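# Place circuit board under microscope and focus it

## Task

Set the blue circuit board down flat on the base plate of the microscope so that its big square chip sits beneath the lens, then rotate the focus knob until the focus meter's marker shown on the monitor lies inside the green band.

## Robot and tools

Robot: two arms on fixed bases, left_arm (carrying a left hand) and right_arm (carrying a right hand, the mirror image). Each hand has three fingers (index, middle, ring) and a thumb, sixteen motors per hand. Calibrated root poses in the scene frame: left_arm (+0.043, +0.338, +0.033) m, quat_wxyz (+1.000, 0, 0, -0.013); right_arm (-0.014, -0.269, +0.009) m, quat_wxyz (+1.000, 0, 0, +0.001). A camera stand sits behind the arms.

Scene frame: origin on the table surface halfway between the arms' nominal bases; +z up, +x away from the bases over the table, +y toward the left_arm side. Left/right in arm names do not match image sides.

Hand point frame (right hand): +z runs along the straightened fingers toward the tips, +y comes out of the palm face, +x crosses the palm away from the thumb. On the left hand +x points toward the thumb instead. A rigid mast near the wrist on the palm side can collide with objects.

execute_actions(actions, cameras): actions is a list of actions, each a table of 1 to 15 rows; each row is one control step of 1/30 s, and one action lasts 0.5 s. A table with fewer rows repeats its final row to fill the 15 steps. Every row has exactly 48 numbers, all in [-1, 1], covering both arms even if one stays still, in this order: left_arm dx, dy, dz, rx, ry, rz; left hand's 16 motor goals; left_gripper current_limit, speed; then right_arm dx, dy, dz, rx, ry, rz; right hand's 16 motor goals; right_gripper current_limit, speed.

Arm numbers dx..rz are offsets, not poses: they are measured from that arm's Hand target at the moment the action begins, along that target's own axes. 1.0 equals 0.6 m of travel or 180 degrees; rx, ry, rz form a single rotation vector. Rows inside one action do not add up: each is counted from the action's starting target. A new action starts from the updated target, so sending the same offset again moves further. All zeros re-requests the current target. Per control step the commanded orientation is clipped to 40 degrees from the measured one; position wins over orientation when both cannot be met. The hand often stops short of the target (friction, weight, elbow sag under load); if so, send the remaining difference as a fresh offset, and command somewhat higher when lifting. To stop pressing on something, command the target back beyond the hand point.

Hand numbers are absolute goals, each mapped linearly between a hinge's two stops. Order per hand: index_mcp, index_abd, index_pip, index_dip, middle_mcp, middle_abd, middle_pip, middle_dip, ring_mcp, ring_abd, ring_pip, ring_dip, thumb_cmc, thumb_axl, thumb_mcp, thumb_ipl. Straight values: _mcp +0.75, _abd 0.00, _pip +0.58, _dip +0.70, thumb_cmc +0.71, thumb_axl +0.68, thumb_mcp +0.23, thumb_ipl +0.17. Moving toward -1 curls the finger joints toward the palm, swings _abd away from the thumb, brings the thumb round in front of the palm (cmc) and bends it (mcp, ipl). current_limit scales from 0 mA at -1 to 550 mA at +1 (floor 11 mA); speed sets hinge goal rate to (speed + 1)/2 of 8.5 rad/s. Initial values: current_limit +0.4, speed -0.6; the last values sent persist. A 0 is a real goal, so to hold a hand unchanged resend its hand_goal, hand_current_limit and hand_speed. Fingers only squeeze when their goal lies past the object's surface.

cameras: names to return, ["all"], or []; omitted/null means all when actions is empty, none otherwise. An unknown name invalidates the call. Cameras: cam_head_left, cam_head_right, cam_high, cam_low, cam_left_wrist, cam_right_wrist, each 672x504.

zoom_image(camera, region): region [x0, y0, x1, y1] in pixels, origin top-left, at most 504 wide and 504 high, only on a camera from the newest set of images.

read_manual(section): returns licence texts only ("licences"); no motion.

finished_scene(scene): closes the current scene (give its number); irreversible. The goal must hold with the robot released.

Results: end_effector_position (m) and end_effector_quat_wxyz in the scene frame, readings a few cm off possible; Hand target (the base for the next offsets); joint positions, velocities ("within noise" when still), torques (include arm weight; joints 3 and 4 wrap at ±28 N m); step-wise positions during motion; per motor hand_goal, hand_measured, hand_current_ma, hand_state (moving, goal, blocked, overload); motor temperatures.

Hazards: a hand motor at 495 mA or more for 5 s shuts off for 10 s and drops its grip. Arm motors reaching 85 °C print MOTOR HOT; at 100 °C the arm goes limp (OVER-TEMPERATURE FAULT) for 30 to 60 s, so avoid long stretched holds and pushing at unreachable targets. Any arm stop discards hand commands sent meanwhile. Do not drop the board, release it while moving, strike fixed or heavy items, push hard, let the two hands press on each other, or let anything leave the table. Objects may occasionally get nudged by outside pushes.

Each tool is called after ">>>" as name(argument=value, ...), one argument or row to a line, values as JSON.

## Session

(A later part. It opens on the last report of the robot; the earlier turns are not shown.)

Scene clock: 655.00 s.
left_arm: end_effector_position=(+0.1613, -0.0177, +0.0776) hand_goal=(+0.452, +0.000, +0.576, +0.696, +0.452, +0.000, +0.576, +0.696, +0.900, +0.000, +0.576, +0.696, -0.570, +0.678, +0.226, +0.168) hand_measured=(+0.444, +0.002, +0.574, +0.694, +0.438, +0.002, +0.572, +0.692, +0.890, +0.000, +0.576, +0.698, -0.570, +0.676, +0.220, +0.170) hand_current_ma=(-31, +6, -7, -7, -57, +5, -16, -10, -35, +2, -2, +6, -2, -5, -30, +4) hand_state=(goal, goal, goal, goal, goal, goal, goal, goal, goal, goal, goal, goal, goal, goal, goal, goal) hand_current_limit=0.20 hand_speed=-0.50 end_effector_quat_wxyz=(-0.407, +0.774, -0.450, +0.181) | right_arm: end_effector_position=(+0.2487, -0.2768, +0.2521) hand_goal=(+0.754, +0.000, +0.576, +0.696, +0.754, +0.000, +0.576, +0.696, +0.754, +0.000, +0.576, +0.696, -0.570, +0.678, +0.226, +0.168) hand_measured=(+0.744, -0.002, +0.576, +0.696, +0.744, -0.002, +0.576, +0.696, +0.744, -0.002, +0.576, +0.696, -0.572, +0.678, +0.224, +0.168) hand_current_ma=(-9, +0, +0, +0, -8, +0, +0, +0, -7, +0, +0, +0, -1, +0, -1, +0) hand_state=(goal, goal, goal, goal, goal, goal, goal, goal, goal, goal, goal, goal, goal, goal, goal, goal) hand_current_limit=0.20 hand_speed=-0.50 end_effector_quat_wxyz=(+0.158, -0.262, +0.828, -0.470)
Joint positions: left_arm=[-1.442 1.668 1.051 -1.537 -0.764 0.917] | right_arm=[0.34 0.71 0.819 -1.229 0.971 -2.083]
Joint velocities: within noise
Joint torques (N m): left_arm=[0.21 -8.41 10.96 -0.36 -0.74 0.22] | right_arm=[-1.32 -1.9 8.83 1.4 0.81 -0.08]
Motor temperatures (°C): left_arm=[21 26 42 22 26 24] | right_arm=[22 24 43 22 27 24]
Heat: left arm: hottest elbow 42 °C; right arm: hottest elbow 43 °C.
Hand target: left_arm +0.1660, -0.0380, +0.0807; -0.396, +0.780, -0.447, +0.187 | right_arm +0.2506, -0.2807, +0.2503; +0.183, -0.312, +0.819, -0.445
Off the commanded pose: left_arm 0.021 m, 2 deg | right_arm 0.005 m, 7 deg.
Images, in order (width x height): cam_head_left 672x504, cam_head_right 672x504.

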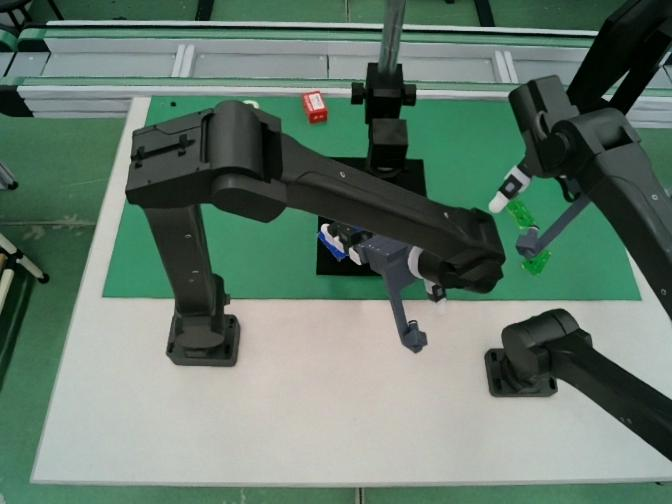

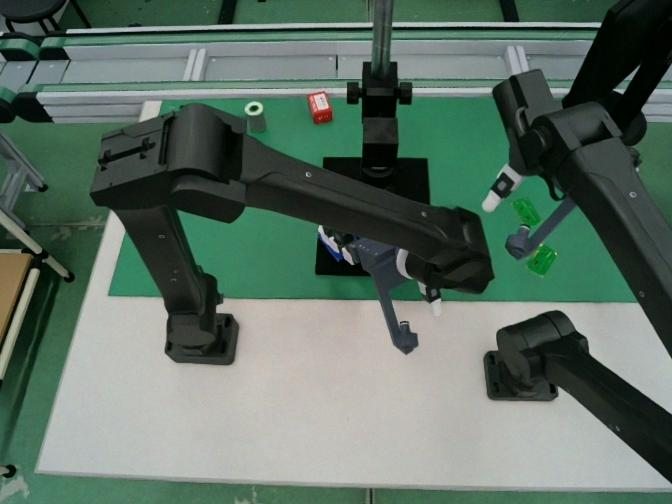

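>>> execute_actions(
  actions=[],
  cameras=["cam_low","cam_high"],
)

>>> zoom_image(
  camera="cam_low",
  region=[350, 205, 460, 285],
)

>>> zoom_image(
  camera="cam_high",
  region=[330, 170, 450, 290],
)

Scene clock: 700.73 s.
left_arm: end_effector_position=(+0.1613, -0.0177, +0.0776) hand_goal=(+0.452, +0.000, +0.576, +0.696, +0.452, +0.000, +0.576, +0.696, +0.900, +0.000, +0.576, +0.696, -0.570, +0.678, +0.226, +0.168) hand_measured=(+0.444, +0.002, +0.574, +0.694, +0.438, +0.002, +0.572, +0.692, +0.890, +0.000, +0.576, +0.698, -0.570, +0.676, +0.220, +0.170) hand_current_ma=(-31, +6, -7, -7, -57, +5, -16, -10, -35, +2, -2, +6, -2, -5, -30, +4) hand_state=(goal, goal, goal, goal, goal, goal, goal, goal, goal, goal, goal, goal, goal, goal, goal, goal) hand_current_limit=0.20 hand_speed=-0.50 end_effector_quat_wxyz=(-0.407, +0.774, -0.450, +0.181) | right_arm: end_effector_position=(+0.2487, -0.2768, +0.2521) hand_goal=(+0.754, +0.000, +0.576, +0.696, +0.754, +0.000, +0.576, +0.696, +0.754, +0.000, +0.576, +0.696, -0.570, +0.678, +0.226, +0.168) hand_measured=(+0.744, -0.002, +0.576, +0.696, +0.744, -0.002, +0.576, +0.696, +0.744, -0.002, +0.576, +0.696, -0.572, +0.678, +0.224, +0.168) hand_current_ma=(-9, +0, +0, +0, -8, +0, +0, +0, -7, +0, +0, +0, -1, +0, -1, +0) hand_state=(goal, goal, goal, goal, goal, goal, goal, goal, goal, goal, goal, goal, goal, goal, goal, goal) hand_current_limit=0.20 hand_speed=-0.50 end_effector_quat_wxyz=(+0.158, -0.262, +0.828, -0.470)
Joint positions: left_arm=[-1.442 1.668 1.051 -1.537 -0.764 0.917] | right_arm=[0.34 0.71 0.819 -1.229 0.971 -2.083]
Joint velocities: within noise
Joint torques (N m): left_arm=[-0.03 -8.47 10.95 -0.32 -0.74 0.22] | right_arm=[-1.2 -2.08 8.88 1.4 0.82 -0.08]
Motor temperatures (°C): left_arm=[21 26 46 22 26 24] | right_arm=[22 24 43 22 27 24]
Heat: left arm: hottest elbow 46 °C; right arm: hottest elbow 43 °C.
Hand target: left_arm +0.1660, -0.0380, +0.0807; -0.396, +0.780, -0.447, +0.187 | right_arm +0.2506, -0.2807, +0.2503; +0.183, -0.312, +0.819, -0.445
Off the commanded pose: left_arm 0.021 m, 2 deg | right_arm 0.005 m, 7 deg.
Images, in order (width x height): cam_high 672x504, cam_low 672x504.

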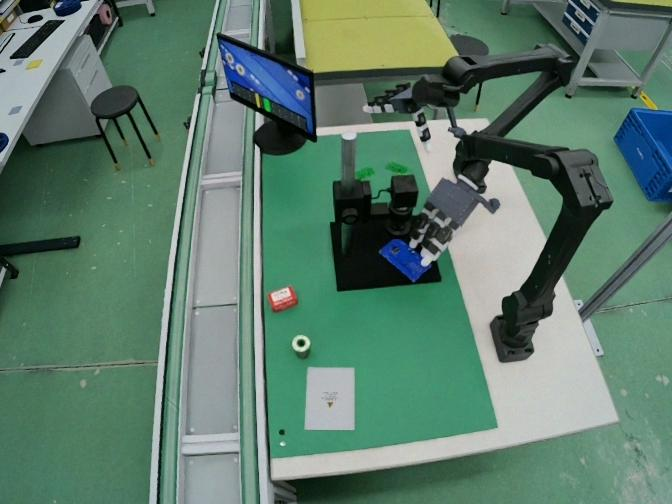

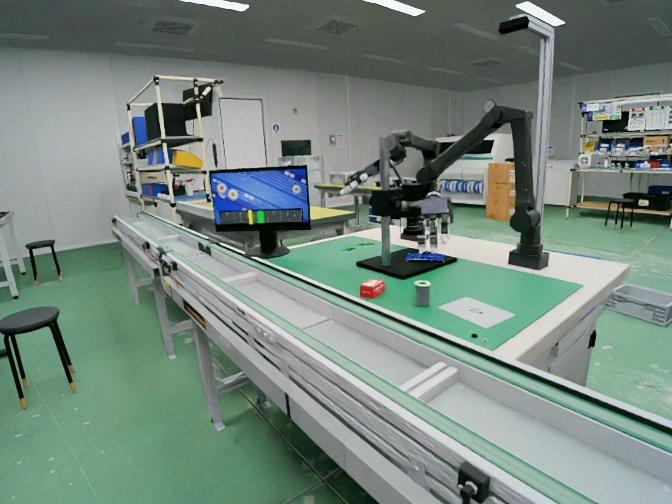

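Scaled by 4.582.

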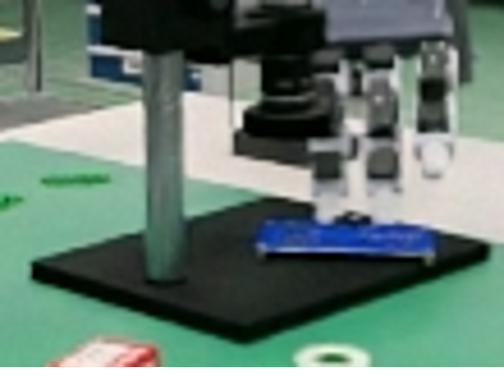

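Scaled by 4.200.

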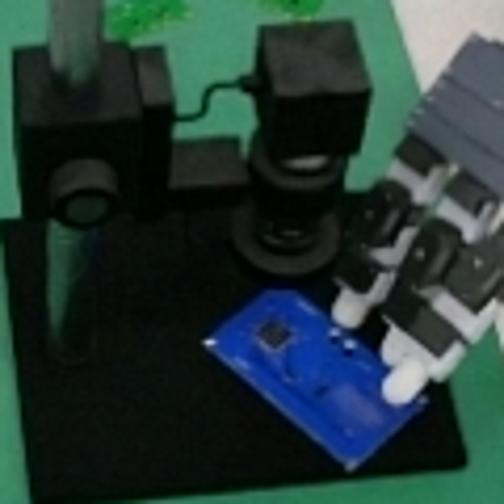

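>>> zoom_image(
  camera="cam_low",
  region=[205, 160, 321, 240],
)

>>> zoom_image(
  camera="cam_high",
  region=[360, 170, 440, 250],
)

Scaled by 4.345.

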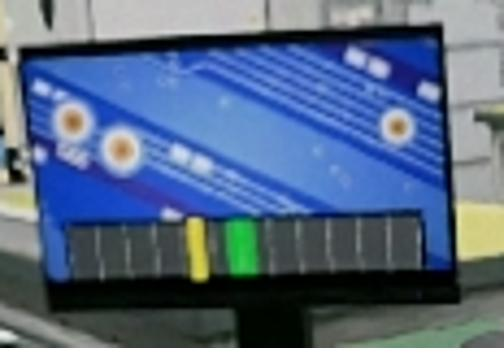

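Scaled by 6.300.

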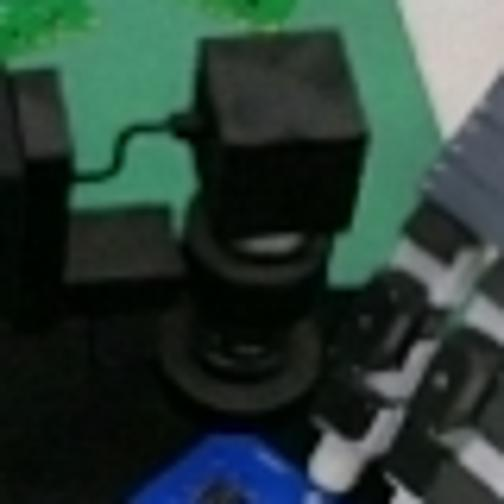

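>>> execute_actions(
  actions=[
    [[0,0.036,-0.0465,0,0,0,0.452,0,0.576,0.696,0.452,0,0.576,0.696,0.9,0,0.576,0.696,-0.571,0.678,0.226,0.168,0.2,-0.5,0,0,0,0,0,0,0.754,0,0.576,0.696,0.754,0,0.576,0.696,0.754,0,0.576,0.696,-0.571,0.678,0.226,0.168,0.2,-0.5]],
    [[0,-0.131,-0.103,0,0.012,-0.0153,0.754,0,0.576,0.696,0.754,0,0.576,0.696,0.754,0,0.576,0.696,0.714,0.678,0.226,0.168,0.2,-0.5,0,0,0,0,0,0,0.754,0,0.576,0.696,0.754,0,0.576,0.696,0.754,0,0.576,0.696,-0.571,0.678,0.226,0.168,0.2,-0.5]],
    [[-0.24,-0.119,0.098,0,0,0,0.754,0,0.576,0.696,0.754,0,0.576,0.696,0.754,0,0.576,0.696,0.714,0.678,0.226,0.168,0.2,-0.5,0,0,0,0,0,0,0.754,0,0.576,0.696,0.754,0,0.576,0.696,0.754,0,0.576,0.696,-0.571,0.678,0.226,0.168,0.2,-0.5]],
  ],
  cameras=["cam_head_left","cam_head_right","cam_high","cam_low"],
)

>>> zoom_image(
  camera="cam_head_left",
  region=[300, 140, 450, 290],
)

>>> zoom_image(
  camera="cam_head_right",
  region=[300, 140, 450, 290],
)

>>> zoom_image(
  camera="cam_high",
  region=[330, 180, 450, 300],
)

>>> zoom_image(
  camera="cam_low",
  region=[350, 205, 460, 285],
)

Scene clock: 819.10 s.
left_arm: end_effector_position=(+0.1382, +0.1145, +0.1027) hand_goal=(+0.754, +0.000, +0.576, +0.696, +0.754, +0.000, +0.576, +0.696, +0.754, +0.000, +0.576, +0.696, +0.714, +0.678, +0.226, +0.168) hand_measured=(+0.734, +0.000, +0.576, +0.698, +0.734, +0.002, +0.572, +0.692, +0.746, +0.000, +0.576, +0.698, +0.698, +0.676, +0.220, +0.170) hand_current_ma=(-82, +1, +1, +7, -79, +5, -14, -9, -26, +2, -2, +6, -58, -5, -30, +4) hand_state=(blocked, goal, goal, goal, goal, goal, goal, goal, goal, goal, goal, goal, goal, goal, goal, goal) hand_current_limit=0.20 hand_speed=-0.50 end_effector_quat_wxyz=(-0.394, +0.780, -0.447, +0.192) | right_arm: end_effector_position=(+0.2487, -0.2768, +0.2521) hand_goal=(+0.754, +0.000, +0.576, +0.696, +0.754, +0.000, +0.576, +0.696, +0.754, +0.000, +0.576, +0.696, -0.570, +0.678, +0.226, +0.168) hand_measured=(+0.744, -0.002, +0.576, +0.696, +0.744, -0.002, +0.576, +0.696, +0.744, -0.002, +0.576, +0.696, -0.572, +0.678, +0.224, +0.168) hand_current_ma=(-9, +0, +0, +0, -8, +0, +0, +0, -7, +0, +0, +0, -1, +0, -1, +0) hand_state=(goal, goal, goal, goal, goal, goal, goal, goal, goal, goal, goal, goal, goal, goal, goal, goal) hand_current_limit=0.20 hand_speed=-0.50 end_effector_quat_wxyz=(+0.158, -0.262, +0.828, -0.470)
Joint positions: left_arm=[-1.48 1.274 0.703 -1.576 -0.747 0.875] | right_arm=[0.34 0.71 0.819 -1.229 0.971 -2.083]
Joint torques (N m): left_arm=[-0.03 -4.07 6.38 -1.21 -0.82 0.11] | right_arm=[-1.26 -1.96 8.84 1.36 0.82 -0.09]
Heat: left arm: hottest elbow 49 °C; right arm: hottest elbow 43 °C.
Hand target: left_arm +0.1392, +0.1290, +0.1084; -0.402, +0.775, -0.453, +0.183 | right_arm +0.2506, -0.2807, +0.2503; +0.183, -0.312, +0.819, -0.445
Off the commanded pose: left_arm 0.016 m, 2 deg | right_arm 0.005 m, 7 deg.
led back after a hold (left arm): the arm was led back toward your command in small steps, so it may still be short of it.
joint sent to its limit (right arm) — joint 6 (wrist roll), lower limit. The joint targets are off in orientation, not in position.
Step readings (end_effector_position of left_arm | right_arm):
0: (+0.1613, -0.0177, +0.0776) | (+0.2487, -0.2768, +0.2521)
1: (+0.1612, -0.0178, +0.0776) | (+0.2487, -0.2768, +0.2521)
2: (+0.1602, -0.0186, +0.0773) | (+0.2487, -0.2768, +0.2521)
4: (+0.1560, -0.0225, +0.0768) | (+0.2487, -0.2768, +0.2521)
8: (+0.1431, -0.0343, +0.0761) | (+0.2487, -0.2768, +0.2521)
15: (+0.1367, -0.0391, +0.0763) | (+0.2487, -0.2768, +0.2521)
16: (+0.1368, -0.0391, +0.0763) | (+0.2487, -0.2768, +0.2521) HELD (not all sent) left_arm
17: (+0.1366, -0.0390, +0.0763) | (+0.2487, -0.2768, +0.2521) HELD (not all sent) left_arm
19: (+0.1366, -0.0390, +0.0763) | (+0.2487, -0.2768, +0.2521) HELD (not all sent) left_arm
23: (+0.1367, -0.0391, +0.0763) | (+0.2487, -0.2768, +0.2521) HELD (not all sent) left_arm
30: (+0.1367, -0.0391, +0.0763) | (+0.2487, -0.2768, +0.2521) HELD (not all sent) left_arm
31: (+0.1367, -0.0391, +0.0763) | (+0.2487, -0.2768, +0.2521)
32: (+0.1367, -0.0391, +0.0763) | (+0.2487, -0.2768, +0.2521)
34: (+0.1368, -0.0353, +0.0765) | (+0.2487, -0.2768, +0.2521)
38: (+0.1357, -0.0027, +0.0768) | (+0.2487, -0.2768, +0.2521)
45: (+0.1365, +0.0768, +0.0831) | (+0.2487, -0.2768, +0.2521)
HELD (not all sent) left_arm: steps 16 to 30.
pose unreachable (left arm): on one or more control steps of this call, first in action 1 (counted from 0), this arm could not follow its commanded pose, so it was not sent that pose on those steps. It may still have moved: this result reports where it is.
cause: moving toward the commanded pose would bring a part of the arm too close to another arm (a part of this arm just beyond joint 4 (wrist pitch) and a part of the right arm just beyond its joint 6 (wrist roll), 41 mm apart when this arm was first held).
Images, in order (width x height): cam_head_left 672x504, cam_head_right 672x504, cam_high 672x504, cam_low 672x504.

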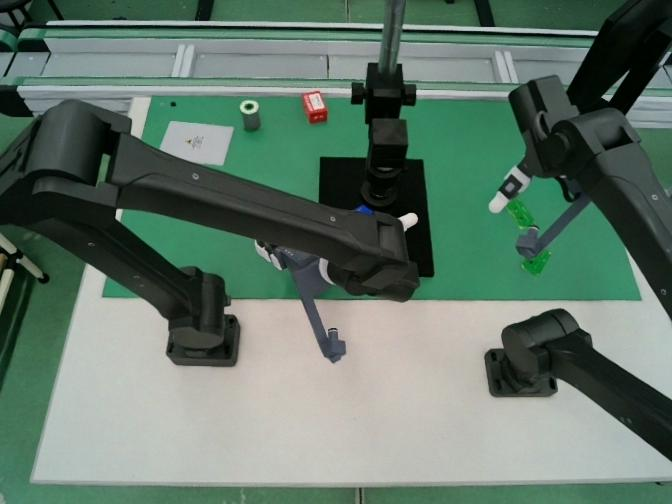

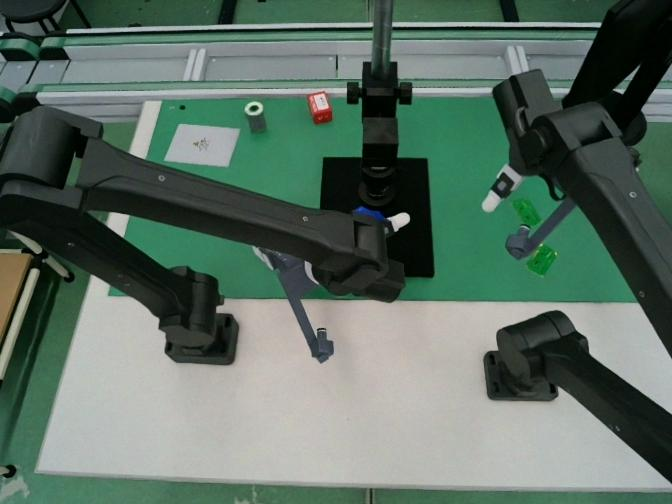

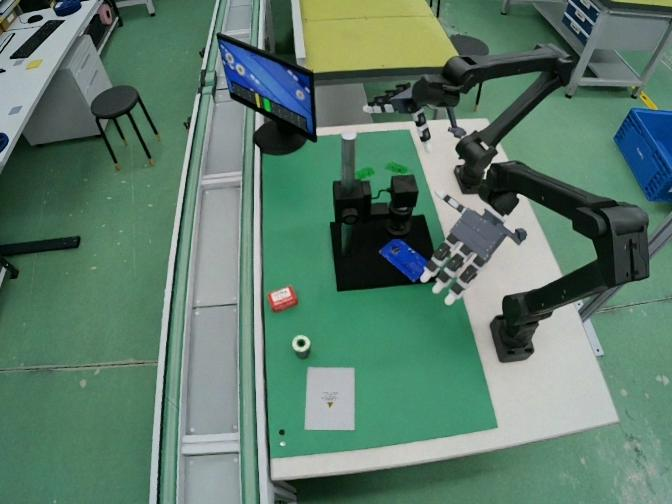

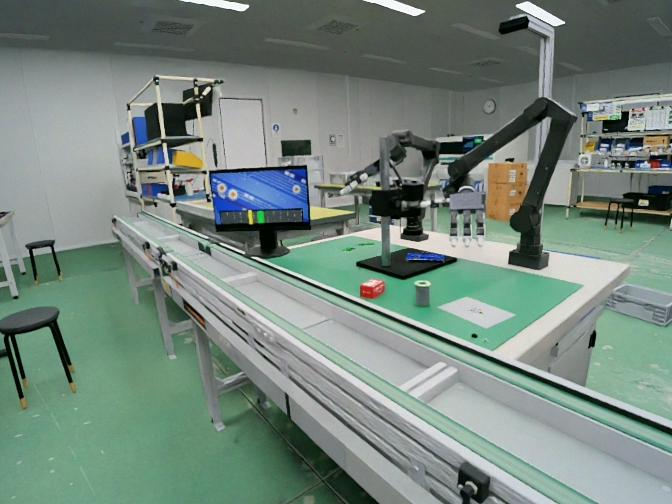

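Scaled by 3.360.

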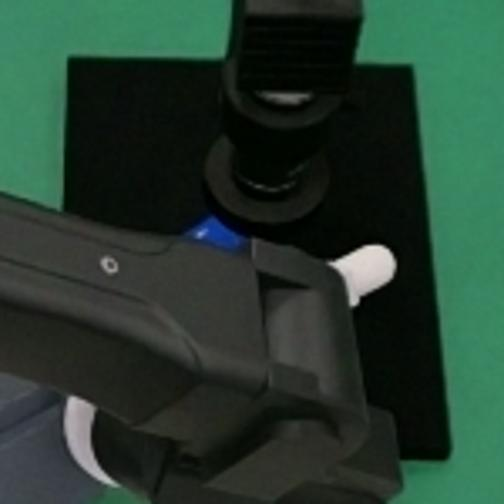

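Scaled by 3.360.

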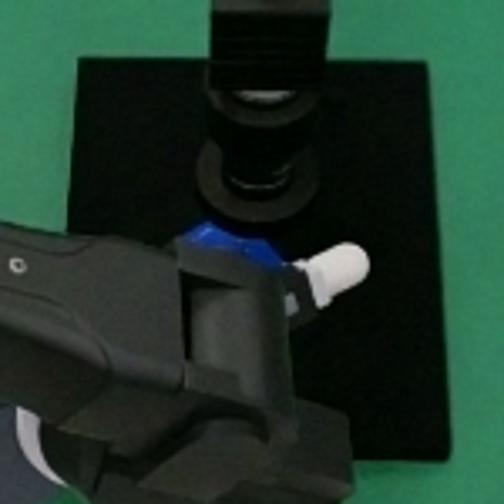

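Scaled by 4.200.

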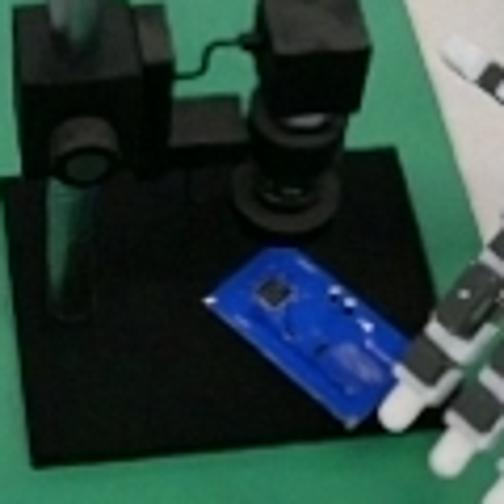

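Scaled by 4.582.

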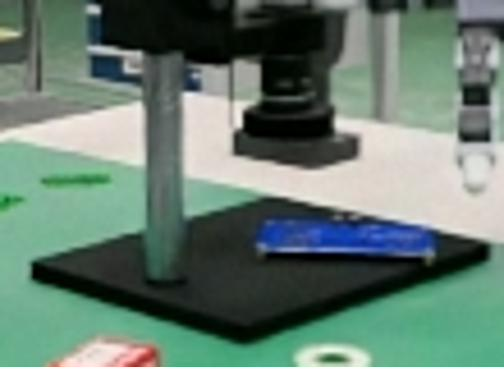

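>>> execute_actions(
  actions=[
    [[-0.152,-0.240,-0.017,0,0,0,0.754,0,0.576,0.696,0.754,0,0.576,0.696,0.754,0,0.576,0.696,0.714,0.678,0.226,0.168,0.2,-0.5,0,0,0,0,0,0,0.754,0,0.576,0.696,0.754,0,0.576,0.696,0.754,0,0.576,0.696,-0.571,0.678,0.226,0.168,0.2,-0.5]],
    [[0,0,0,0,0,0,0.754,0,0.576,0.696,0.754,0,0.576,0.696,0.754,0,0.576,0.696,0.714,0.678,0.226,0.168,0.2,-0.5,0,0,0,0,0,0,0.754,0,0.576,0.696,0.754,0,0.576,0.696,0.754,0,0.576,0.696,-0.571,0.678,0.226,0.168,0.2,-0.5]],
  ],
  cameras=["cam_head_left","cam_head_right","cam_high","cam_low"],
)

Scene clock: 862.67 s.
left_arm: end_effector_position=(+0.1641, +0.2465, +0.2074) hand_goal=(+0.754, +0.000, +0.576, +0.696, +0.754, +0.000, +0.576, +0.696, +0.754, +0.000, +0.576, +0.696, +0.714, +0.678, +0.226, +0.168) hand_measured=(+0.736, +0.000, +0.576, +0.698, +0.736, +0.002, +0.572, +0.692, +0.744, +0.000, +0.576, +0.698, +0.700, +0.676, +0.220, +0.170) hand_current_ma=(-74, +1, +0, +7, -72, +5, -14, -9, -37, +2, -2, +6, -50, -5, -29, +4) hand_state=(goal, goal, goal, goal, goal, goal, goal, goal, goal, goal, goal, goal, goal, goal, goal, goal) hand_current_limit=0.20 hand_speed=-0.50 end_effector_quat_wxyz=(-0.349, +0.772, -0.503, +0.172) | right_arm: end_effector_position=(+0.2487, -0.2768, +0.2521) hand_goal=(+0.754, +0.000, +0.576, +0.696, +0.754, +0.000, +0.576, +0.696, +0.754, +0.000, +0.576, +0.696, -0.570, +0.678, +0.226, +0.168) hand_measured=(+0.744, -0.002, +0.576, +0.696, +0.744, -0.002, +0.576, +0.696, +0.744, -0.002, +0.576, +0.696, -0.572, +0.678, +0.224, +0.168) hand_current_ma=(-9, +0, +0, +0, -8, +0, +0, +0, -7, +0, +0, +0, -1, +0, -1, +0) hand_state=(goal, goal, goal, goal, goal, goal, goal, goal, goal, goal, goal, goal, goal, goal, goal, goal) hand_current_limit=0.20 hand_speed=-0.50 end_effector_quat_wxyz=(+0.158, -0.262, +0.828, -0.470)
Joint positions: left_arm=[-1.056 0.612 0.684 -1.691 -0.798 1.624] | right_arm=[0.34 0.71 0.819 -1.229 0.971 -2.083]
Joint torques (N m): left_arm=[0.21 1.32 15.09 0.16 -0.81 0.08] | right_arm=[-1.14 -2.08 8.79 1.42 0.8 -0.08]
Heat: left arm: hottest elbow 43 °C; right arm: hottest elbow 43 °C.
Hand target: left_arm +0.1649, +0.2401, +0.2355; -0.402, +0.775, -0.453, +0.182 | right_arm +0.2506, -0.2807, +0.2503; +0.183, -0.312, +0.819, -0.445
Off the commanded pose: left_arm 0.029 m, 8 deg | right_arm 0.005 m, 7 deg.
joint sent to its limit (left arm) — joint 4 (wrist pitch), lower limit. The joint targets are off in position and orientation.
joint sent to its limit (right arm) — joint 6 (wrist roll), lower limit. The joint targets are off in orientation, not in position.
Step readings (end_effector_position of left_arm | right_arm):
0: (+0.1382, +0.1146, +0.1027) | (+0.2487, -0.2768, +0.2521)
1: (+0.1385, +0.1151, +0.1028) | (+0.2487, -0.2768, +0.2521)
2: (+0.1409, +0.1183, +0.1048) | (+0.2487, -0.2768, +0.2521)
4: (+0.1498, +0.1340, +0.1152) | (+0.2487, -0.2768, +0.2521)
8: (+0.1692, +0.1695, +0.1514) | (+0.2487, -0.2768, +0.2521)
15: (+0.1812, +0.2088, +0.1848) | (+0.2487, -0.2768, +0.2521)
16: (+0.1811, +0.2134, +0.1869) | (+0.2487, -0.2768, +0.2521)
17: (+0.1805, +0.2182, +0.1889) | (+0.2487, -0.2768, +0.2521)
19: (+0.1786, +0.2254, +0.1915) | (+0.2487, -0.2768, +0.2521)
23: (+0.1742, +0.2348, +0.1985) | (+0.2487, -0.2768, +0.2521)
30: (+0.1681, +0.2419, +0.2065) | (+0.2487, -0.2768, +0.2521)
Images, in order (width x height): cam_head_left 672x504, cam_head_right 672x504, cam_high 672x504, cam_low 672x504.

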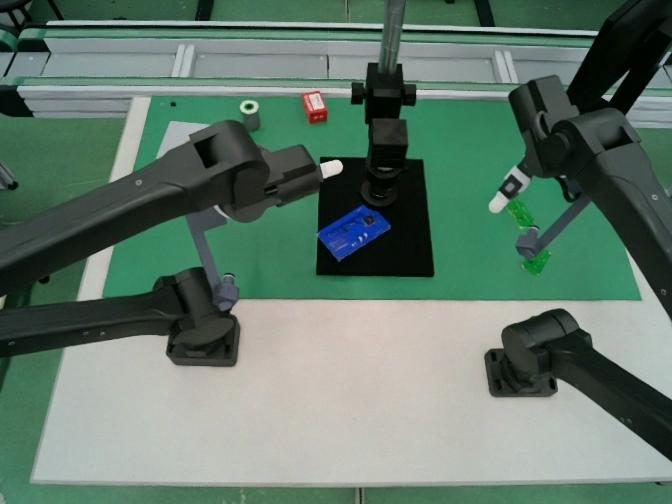

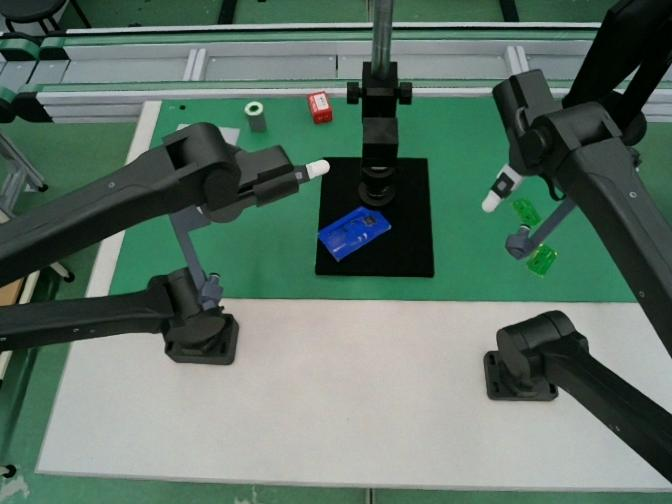

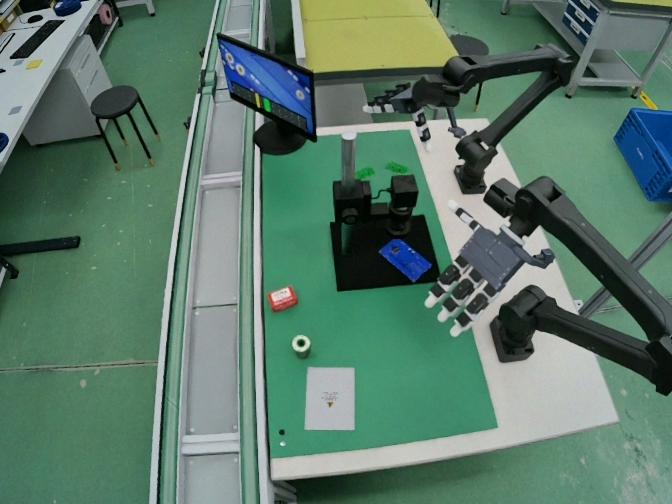

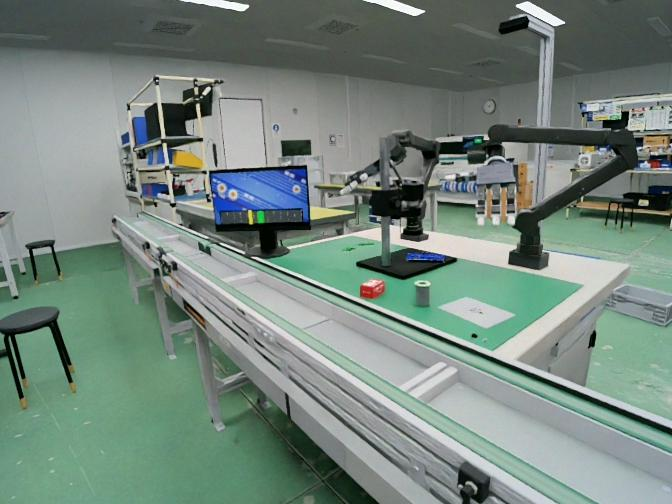

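>>> zoom_image(
  camera="cam_head_left",
  region=[310, 150, 440, 280],
)

>>> zoom_image(
  camera="cam_head_right",
  region=[310, 150, 440, 280],
)

>>> zoom_image(
  camera="cam_high",
  region=[320, 170, 450, 300],
)

>>> zoom_image(
  camera="cam_low",
  region=[205, 160, 321, 240],
)

Scaled by 3.877.

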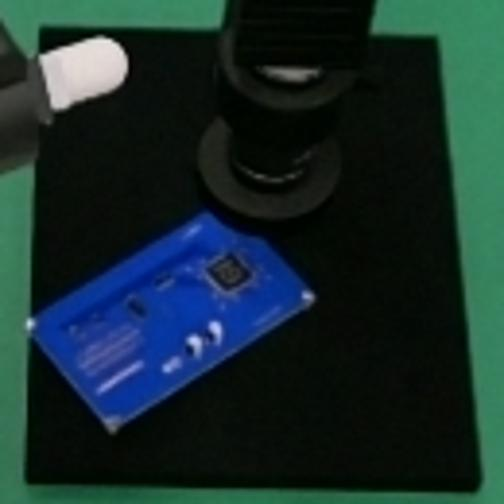

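Scaled by 3.877.

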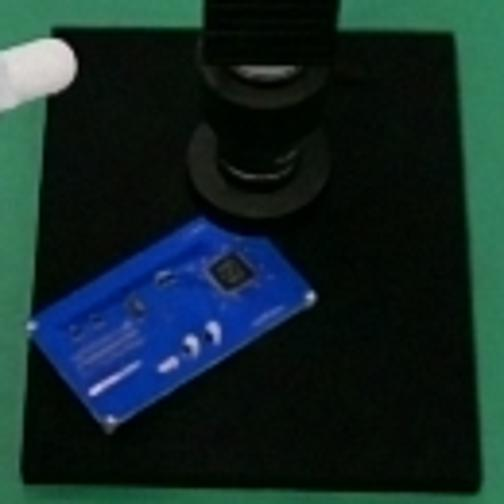

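Scaled by 3.877.

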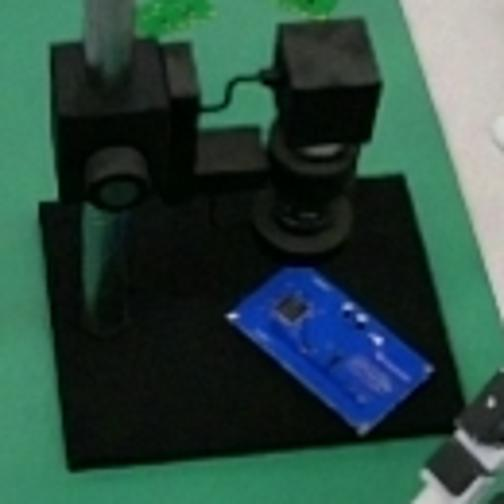

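Scaled by 4.345.

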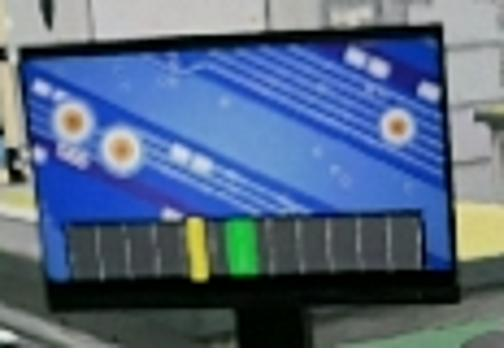

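>>> zoom_image(
  camera="cam_low",
  region=[350, 205, 460, 285],
)

>>> zoom_image(
  camera="cam_high",
  region=[370, 210, 450, 290],
)

Scaled by 4.582.

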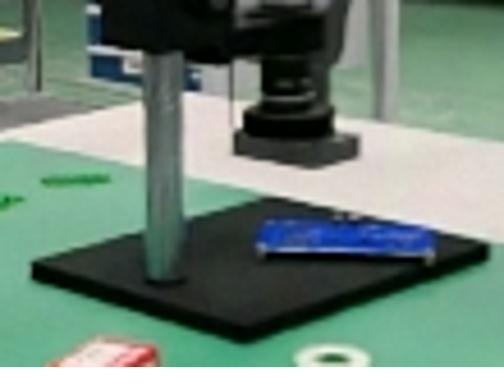

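Scaled by 6.300.

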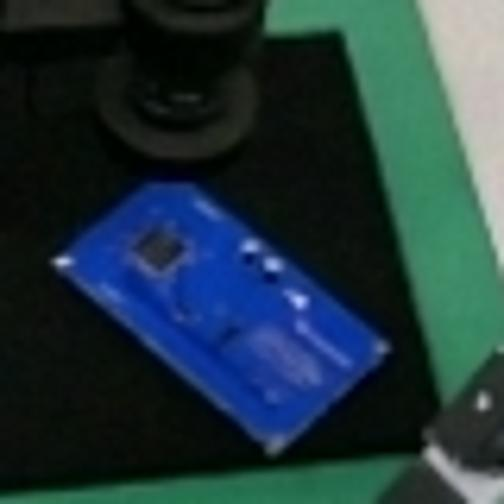

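>>> execute_actions(
  actions=[
    [[0.159,0.063,-0.027,0,0,0,0.452,0,0.576,0.696,0.452,0,0.576,0.696,0.9,0,0.576,0.696,-0.571,0.678,0.226,0.168,0.2,-0.5,0,0,0,0,0,0,0.754,0,0.576,0.696,0.754,0,0.576,0.696,0.754,0,0.576,0.696,-0.571,0.678,0.226,0.168,0.2,-0.5]],
    [[0.1386,0.113,0.0055,0,0,0,0.452,0,0.576,0.696,0.452,0,0.576,0.696,0.9,0,0.576,0.696,-0.571,0.678,0.226,0.168,0.2,-0.5,0,0,0,0,0,0,0.754,0,0.576,0.696,0.754,0,0.576,0.696,0.754,0,0.576,0.696,-0.571,0.678,0.226,0.168,0.2,-0.5]],
    [[0,0,0,0,0,0,0.452,0,0.576,0.696,0.452,0,0.576,0.696,0.9,0,0.576,0.696,-0.571,0.678,0.226,0.168,0.2,-0.5,0,0,0,0,0,0,0.754,0,0.576,0.696,0.754,0,0.576,0.696,0.754,0,0.576,0.696,-0.571,0.678,0.226,0.168,0.2,-0.5]],
  ],
  cameras=["cam_head_left","cam_high"],
)

Scene clock: 1011.50 s.
left_arm: end_effector_position=(+0.1857, +0.0757, +0.1360) hand_goal=(+0.452, +0.000, +0.576, +0.696, +0.452, +0.000, +0.576, +0.696, +0.900, +0.000, +0.576, +0.696, -0.570, +0.678, +0.226, +0.168) hand_measured=(+0.446, +0.000, +0.576, +0.698, +0.446, +0.002, +0.572, +0.694, +0.882, +0.000, +0.576, +0.698, -0.566, +0.676, +0.220, +0.170) hand_current_ma=(-19, +1, +0, +7, -17, +3, -12, -9, -70, +2, -2, +6, +13, -5, -28, +4) hand_state=(goal, goal, goal, goal, goal, goal, goal, goal, goal, goal, goal, goal, goal, goal, goal, goal) hand_current_limit=0.20 hand_speed=-0.50 end_effector_quat_wxyz=(-0.415, +0.765, -0.463, +0.168) | right_arm: end_effector_position=(+0.2487, -0.2768, +0.2521) hand_goal=(+0.754, +0.000, +0.576, +0.696, +0.754, +0.000, +0.576, +0.696, +0.754, +0.000, +0.576, +0.696, -0.570, +0.678, +0.226, +0.168) hand_measured=(+0.744, -0.002, +0.576, +0.696, +0.744, -0.002, +0.576, +0.696, +0.744, -0.002, +0.576, +0.696, -0.572, +0.678, +0.224, +0.168) hand_current_ma=(-9, +0, +0, +0, -8, +0, +0, +0, -7, +0, +0, +0, -1, +0, -1, +0) hand_state=(goal, goal, goal, goal, goal, goal, goal, goal, goal, goal, goal, goal, goal, goal, goal, goal) hand_current_limit=0.20 hand_speed=-0.50 end_effector_quat_wxyz=(+0.158, -0.262, +0.828, -0.470)
Joint positions: left_arm=[-1.326 1.362 0.89 -1.601 -0.818 1.086] | right_arm=[0.34 0.71 0.819 -1.229 0.971 -2.083]
Joint torques (N m): left_arm=[-0.56 -5.36 12.03 -0.4 -0.83 0.02] | right_arm=[-1.2 -1.96 8.85 1.42 0.81 -0.09]
Motor temperatures (°C): left_arm=[21 24 61 22 27 24] | right_arm=[22 24 43 22 27 24]
Heat: left arm: hottest elbow 61 °C; right arm: hottest elbow 43 °C.
Hand target: left_arm +0.1913, +0.0546, +0.1457; -0.402, +0.775, -0.453, +0.182 | right_arm +0.2506, -0.2807, +0.2503; +0.183, -0.312, +0.819, -0.445
Off the commanded pose: left_arm 0.024 m, 3 deg | right_arm 0.005 m, 7 deg.
joint sent to its limit (right arm) — joint 6 (wrist roll), lower limit. The joint targets are off in orientation, not in position.
Step readings (end_effector_position of left_arm | right_arm):
0: (+0.1641, +0.2465, +0.2074) | (+0.2487, -0.2768, +0.2521)
1: (+0.1641, +0.2462, +0.2074) | (+0.2487, -0.2768, +0.2521)
2: (+0.1645, +0.2433, +0.2073) | (+0.2487, -0.2768, +0.2521)
4: (+0.1652, +0.2274, +0.2061) | (+0.2487, -0.2768, +0.2521)
8: (+0.1663, +0.1853, +0.1950) | (+0.2487, -0.2768, +0.2521)
15: (+0.1746, +0.1650, +0.1842) | (+0.2487, -0.2768, +0.2521)
16: (+0.1755, +0.1634, +0.1850) | (+0.2487, -0.2768, +0.2521)
17: (+0.1761, +0.1591, +0.1844) | (+0.2487, -0.2768, +0.2521)
19: (+0.1773, +0.1421, +0.1791) | (+0.2487, -0.2768, +0.2521)
23: (+0.1779, +0.1014, +0.1509) | (+0.2487, -0.2768, +0.2521)
30: (+0.1818, +0.0859, +0.1300) | (+0.2487, -0.2768, +0.2521)
31: (+0.1826, +0.0840, +0.1311) | (+0.2487, -0.2768, +0.2521)
32: (+0.1833, +0.0820, +0.1323) | (+0.2487, -0.2768, +0.2521)
34: (+0.1845, +0.0785, +0.1345) | (+0.2487, -0.2768, +0.2521)
38: (+0.1855, +0.0761, +0.1359) | (+0.2487, -0.2768, +0.2521)
45: (+0.1857, +0.0758, +0.1360) | (+0.2487, -0.2768, +0.2521)
Images, in order (width x height): cam_head_left 672x504, cam_high 672x504.

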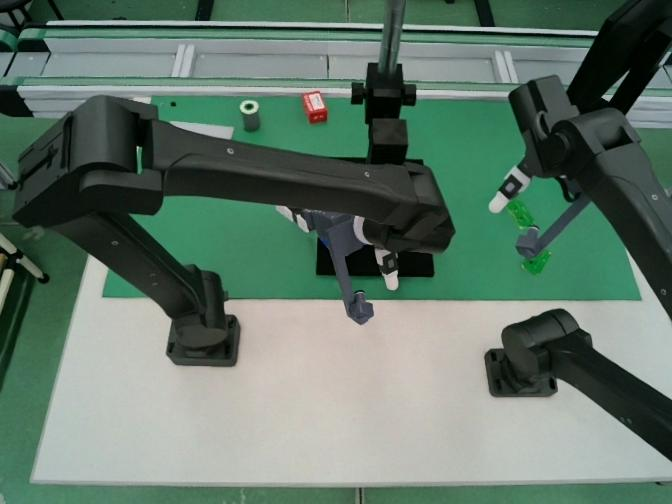

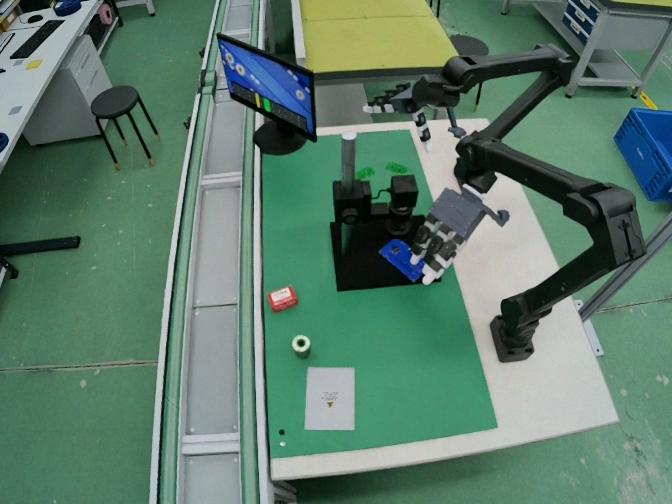

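>>> execute_actions(
  actions=[
    [[0.0195,0.0657,0.0513,0,0,0,0.452,0,0.576,0.696,0.452,0,0.576,0.696,0.9,0,0.576,0.696,-0.571,0.678,0.226,0.168,0.2,-0.5,0,0,0,0,0,0,0.754,0,0.576,0.696,0.754,0,0.576,0.696,0.754,0,0.576,0.696,-0.571,0.678,0.226,0.168,0.2,-0.5]],
  ],
  cameras=["cam_high"],
)

>>> zoom_image(
  camera="cam_high",
  region=[370, 210, 450, 290],
)

Scene clock: 1016.10 s.
left_arm: end_effector_position=(+0.1934, +0.0445, +0.1015) hand_goal=(+0.452, +0.000, +0.576, +0.696, +0.452, +0.000, +0.576, +0.696, +0.900, +0.000, +0.576, +0.696, -0.570, +0.678, +0.226, +0.168) hand_measured=(+0.446, +0.000, +0.576, +0.698, +0.446, +0.002, +0.572, +0.694, +0.882, +0.000, +0.576, +0.698, -0.568, +0.676, +0.220, +0.170) hand_current_ma=(-19, +1, +0, +7, -17, +3, -12, -9, -70, +2, -2, +6, +7, -5, -28, +4) hand_state=(goal, goal, goal, goal, goal, goal, goal, goal, goal, goal, goal, goal, goal, goal, goal, goal) hand_current_limit=0.20 hand_speed=-0.50 end_effector_quat_wxyz=(-0.397, +0.775, -0.455, +0.187) | right_arm: end_effector_position=(+0.2487, -0.2768, +0.2521) hand_goal=(+0.754, +0.000, +0.576, +0.696, +0.754, +0.000, +0.576, +0.696, +0.754, +0.000, +0.576, +0.696, -0.570, +0.678, +0.226, +0.168) hand_measured=(+0.744, -0.002, +0.576, +0.696, +0.744, -0.002, +0.576, +0.696, +0.744, -0.002, +0.576, +0.696, -0.572, +0.678, +0.224, +0.168) hand_current_ma=(-9, +0, +0, +0, -8, +0, +0, +0, -7, +0, +0, +0, -1, +0, -1, +0) hand_state=(goal, goal, goal, goal, goal, goal, goal, goal, goal, goal, goal, goal, goal, goal, goal, goal) hand_current_limit=0.20 hand_speed=-0.50 end_effector_quat_wxyz=(+0.158, -0.262, +0.828, -0.470)
Joint positions: left_arm=[-1.326 1.456 0.89 -1.45 -0.822 1.085] | right_arm=[0.34 0.71 0.819 -1.229 0.971 -2.083]
Joint torques (N m): left_arm=[0.09 -6.65 7.08 -0.03 -0.84 0.11] | right_arm=[-1.26 -1.9 8.81 1.46 0.81 -0.09]
Motor temperatures (°C): left_arm=[21 24 60 22 27 24] | right_arm=[22 24 43 22 27 24]
Heat: left arm: hottest elbow 60 °C; right arm: hottest elbow 43 °C.
Hand target: left_arm +0.1954, +0.0482, +0.0948; -0.402, +0.775, -0.453, +0.183 | right_arm +0.2506, -0.2807, +0.2503; +0.183, -0.312, +0.819, -0.445
Off the commanded pose: left_arm 0.008 m, 1 deg | right_arm 0.005 m, 7 deg.
joint sent to its limit (right arm) — joint 6 (wrist roll), lower limit. The joint targets are off in orientation, not in position.
Step readings (end_effector_position of left_arm | right_arm):
0: (+0.1858, +0.0757, +0.1360) | (+0.2487, -0.2768, +0.2521)
1: (+0.1858, +0.0755, +0.1358) | (+0.2487, -0.2768, +0.2521)
2: (+0.1864, +0.0733, +0.1347) | (+0.2487, -0.2768, +0.2521)
4: (+0.1887, +0.0641, +0.1284) | (+0.2487, -0.2768, +0.2521)
8: (+0.1917, +0.0511, +0.1107) | (+0.2487, -0.2768, +0.2521)
15: (+0.1932, +0.0452, +0.1016) | (+0.2487, -0.2768, +0.2521)
Images, in order (width x height): cam_high 672x504.

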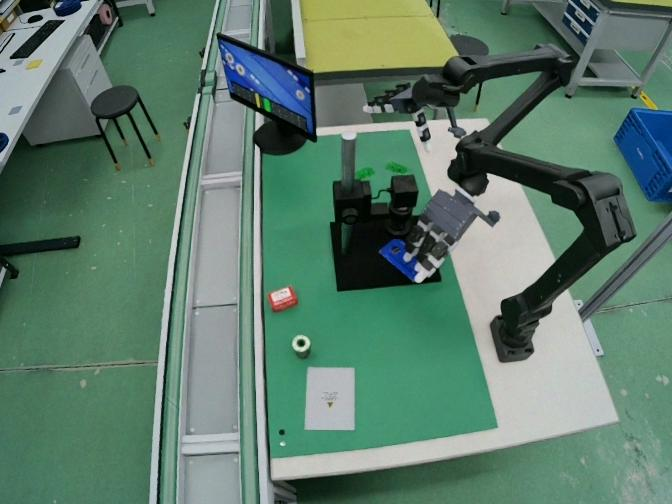

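Scaled by 6.300.

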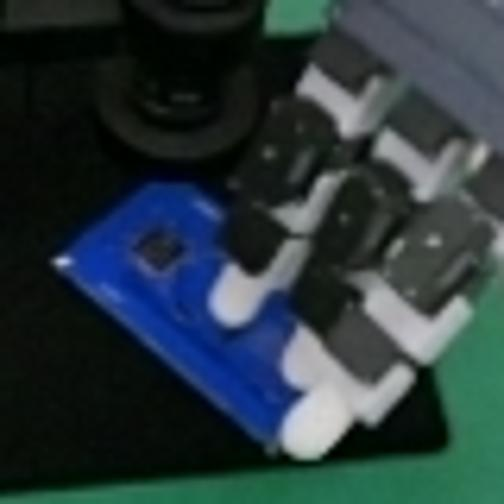

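>>> execute_actions(
  actions=[
    [[0,0.0263,0.0205,0,0,0,0.452,0,0.576,0.696,0.452,0,0.576,0.696,0.9,0,0.576,0.696,-0.571,0.678,0.226,0.168,0.2,-0.5,0,0,0,0,0,0,0.754,0,0.576,0.696,0.754,0,0.576,0.696,0.754,0,0.576,0.696,-0.571,0.678,0.226,0.168,0.2,-0.5]],
  ],
  cameras=["cam_high"],
)

>>> zoom_image(
  camera="cam_high",
  region=[370, 210, 450, 290],
)

Scene clock: 1023.43 s.
left_arm: end_effector_position=(+0.1957, +0.0393, +0.0884) hand_goal=(+0.452, +0.000, +0.576, +0.696, +0.452, +0.000, +0.576, +0.696, +0.900, +0.000, +0.576, +0.696, -0.570, +0.678, +0.226, +0.168) hand_measured=(+0.458, +0.002, +0.580, +0.698, +0.446, +0.002, +0.572, +0.694, +0.882, +0.000, +0.576, +0.698, -0.568, +0.676, +0.220, +0.170) hand_current_ma=(+23, +6, +14, +7, -18, +3, -12, -9, -70, +2, -2, +6, +6, -5, -28, +4) hand_state=(goal, goal, goal, goal, goal, goal, goal, goal, goal, goal, goal, goal, goal, goal, goal, goal) hand_current_limit=0.20 hand_speed=-0.50 end_effector_quat_wxyz=(-0.392, +0.777, -0.452, +0.196) | right_arm: end_effector_position=(+0.2487, -0.2768, +0.2521) hand_goal=(+0.754, +0.000, +0.576, +0.696, +0.754, +0.000, +0.576, +0.696, +0.754, +0.000, +0.576, +0.696, -0.570, +0.678, +0.226, +0.168) hand_measured=(+0.744, -0.002, +0.576, +0.696, +0.744, -0.002, +0.576, +0.696, +0.744, -0.002, +0.576, +0.696, -0.572, +0.678, +0.224, +0.168) hand_current_ma=(-9, +0, +0, +0, -8, +0, +0, +0, -7, +0, +0, +0, -1, +0, -1, +0) hand_state=(goal, goal, goal, goal, goal, goal, goal, goal, goal, goal, goal, goal, goal, goal, goal, goal) hand_current_limit=0.20 hand_speed=-0.50 end_effector_quat_wxyz=(+0.158, -0.262, +0.828, -0.470)
Joint positions: left_arm=[-1.326 1.477 0.874 -1.392 -0.829 1.084] | right_arm=[0.34 0.71 0.819 -1.229 0.971 -2.083]
Joint torques (N m): left_arm=[-0.15 -5.89 5.86 -0.02 -0.55 0.09] | right_arm=[-1.32 -2.08 8.83 1.42 0.81 -0.08]
Motor temperatures (°C): left_arm=[21 25 57 22 27 24] | right_arm=[22 24 43 22 27 24]
Heat: left arm: hottest elbow 57 °C; right arm: hottest elbow 43 °C.
Hand target: left_arm +0.1946, +0.0496, +0.0749; -0.402, +0.775, -0.453, +0.182 | right_arm +0.2506, -0.2807, +0.2503; +0.183, -0.312, +0.819, -0.445
Off the commanded pose: left_arm 0.017 m, 2 deg | right_arm 0.005 m, 7 deg.
joint sent to its limit (right arm) — joint 6 (wrist roll), lower limit. The joint targets are off in orientation, not in position.
Step readings (end_effector_position of left_arm | right_arm):
0: (+0.1934, +0.0445, +0.1015) | (+0.2487, -0.2768, +0.2521)
1: (+0.1934, +0.0443, +0.1014) | (+0.2487, -0.2768, +0.2521)
2: (+0.1936, +0.0436, +0.1009) | (+0.2487, -0.2768, +0.2521)
4: (+0.1939, +0.0420, +0.0979) | (+0.2487, -0.2768, +0.2521)
8: (+0.1952, +0.0417, +0.0908) | (+0.2487, -0.2768, +0.2521)
15: (+0.1956, +0.0396, +0.0887) | (+0.2487, -0.2768, +0.2521)
Images, in order (width x height): cam_high 672x504.

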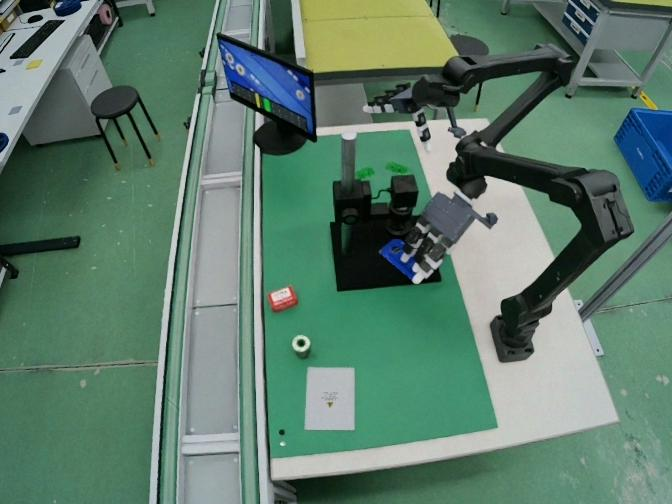

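Scaled by 6.300.

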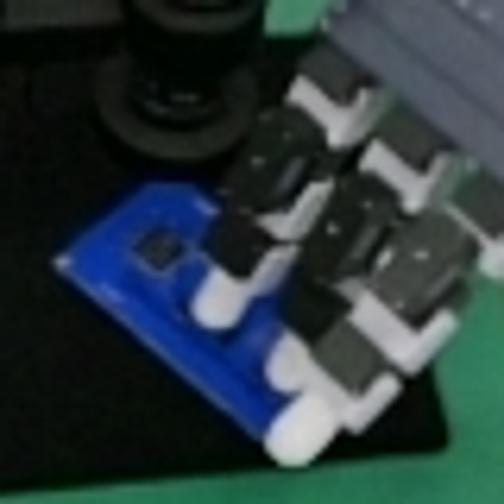

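>>> execute_actions(
  actions=[
    [[0,0.0158,0.0123,0,0,0,0.452,0,0.576,0.696,0.452,0,0.576,0.696,0.9,0,0.576,0.696,-0.571,0.678,0.226,0.168,0.2,-0.5,0,0,0,0,0,0,0.754,0,0.576,0.696,0.754,0,0.576,0.696,0.754,0,0.576,0.696,-0.571,0.678,0.226,0.168,0.2,-0.5]],
    [[0.017,0.0065,-0.0083,0,0,0,0.452,0,0.576,0.696,0.452,0,0.576,0.696,0.9,0,0.576,0.696,-0.571,0.678,0.226,0.168,0.2,-0.5,0,0,0,0,0,0,0.754,0,0.576,0.696,0.754,0,0.576,0.696,0.754,0,0.576,0.696,-0.571,0.678,0.226,0.168,0.2,-0.5]],
  ],
  cameras=["cam_high"],
)

>>> zoom_image(
  camera="cam_high",
  region=[370, 210, 450, 290],
)

Scene clock: 1030.47 s.
left_arm: end_effector_position=(+0.1973, +0.0389, +0.0789) hand_goal=(+0.452, +0.000, +0.576, +0.696, +0.452, +0.000, +0.576, +0.696, +0.900, +0.000, +0.576, +0.696, -0.570, +0.678, +0.226, +0.168) hand_measured=(+0.470, -0.002, +0.586, +0.698, +0.466, -0.010, +0.584, +0.700, +0.882, +0.000, +0.576, +0.698, -0.568, +0.676, +0.220, +0.170) hand_current_ma=(+74, -5, +33, +7, +51, -28, +28, +14, -70, +2, -2, +6, +6, -5, -28, +4) hand_state=(goal, goal, goal, goal, goal, goal, goal, goal, goal, goal, goal, goal, goal, goal, goal, goal) hand_current_limit=0.20 hand_speed=-0.50 end_effector_quat_wxyz=(-0.397, +0.775, -0.449, +0.201) | right_arm: end_effector_position=(+0.2487, -0.2768, +0.2521) hand_goal=(+0.754, +0.000, +0.576, +0.696, +0.754, +0.000, +0.576, +0.696, +0.754, +0.000, +0.576, +0.696, -0.570, +0.678, +0.226, +0.168) hand_measured=(+0.744, -0.002, +0.576, +0.696, +0.744, -0.002, +0.576, +0.696, +0.744, -0.002, +0.576, +0.696, -0.572, +0.678, +0.224, +0.168) hand_current_ma=(-9, +0, +0, +0, -8, +0, +0, +0, -7, +0, +0, +0, -1, +0, -1, +0) hand_state=(goal, goal, goal, goal, goal, goal, goal, goal, goal, goal, goal, goal, goal, goal, goal, goal) hand_current_limit=0.20 hand_speed=-0.50 end_effector_quat_wxyz=(+0.158, -0.262, +0.828, -0.470)
Joint positions: left_arm=[-1.33 1.5 0.864 -1.369 -0.842 1.07] | right_arm=[0.34 0.71 0.819 -1.229 0.971 -2.083]
Joint torques (N m): left_arm=[-0.38 -4.01 7.71 0.14 0.11 0.12] | right_arm=[-1.2 -2.2 8.79 1.42 0.82 -0.08]
Motor temperatures (°C): left_arm=[21 25 55 22 27 24] | right_arm=[22 24 43 22 27 24]
Heat: left arm: hottest elbow 55 °C; right arm: hottest elbow 43 °C.
Hand target: left_arm +0.1940, +0.0385, +0.0621; -0.402, +0.775, -0.453, +0.182 | right_arm +0.2506, -0.2807, +0.2503; +0.183, -0.312, +0.819, -0.445
Off the commanded pose: left_arm 0.017 m, 2 deg | right_arm 0.005 m, 7 deg.
joint sent to its limit (right arm) — joint 6 (wrist roll), lower limit. The joint targets are off in orientation, not in position.
Step readings (end_effector_position of left_arm | right_arm):
0: (+0.1957, +0.0393, +0.0884) | (+0.2487, -0.2768, +0.2521)
1: (+0.1957, +0.0394, +0.0883) | (+0.2487, -0.2768, +0.2521)
2: (+0.1957, +0.0394, +0.0875) | (+0.2487, -0.2768, +0.2521)
4: (+0.1958, +0.0392, +0.0850) | (+0.2487, -0.2768, +0.2521)
8: (+0.1964, +0.0395, +0.0828) | (+0.2487, -0.2768, +0.2521)
15: (+0.1965, +0.0391, +0.0828) | (+0.2487, -0.2768, +0.2521)
16: (+0.1965, +0.0391, +0.0828) | (+0.2487, -0.2768, +0.2521)
17: (+0.1965, +0.0392, +0.0824) | (+0.2487, -0.2768, +0.2521)
19: (+0.1966, +0.0393, +0.0815) | (+0.2487, -0.2768, +0.2521)
23: (+0.1976, +0.0394, +0.0793) | (+0.2487, -0.2768, +0.2521)
30: (+0.1973, +0.0389, +0.0789) | (+0.2487, -0.2768, +0.2521)
Images, in order (width x height): cam_high 672x504.

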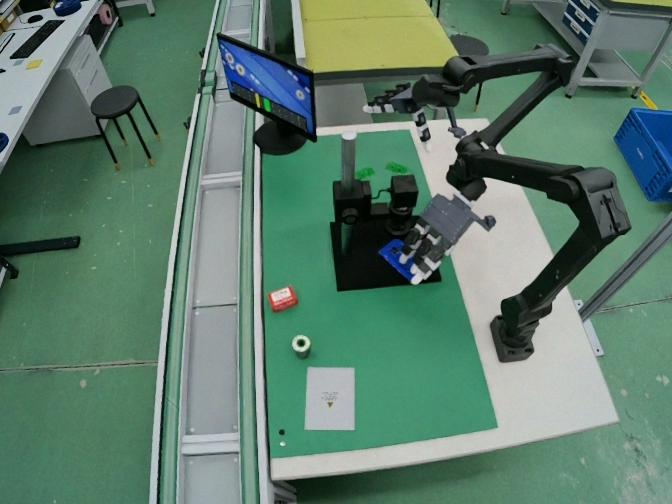

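Scaled by 6.300.

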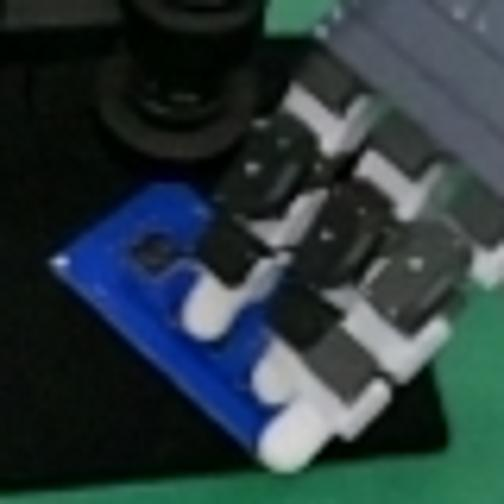

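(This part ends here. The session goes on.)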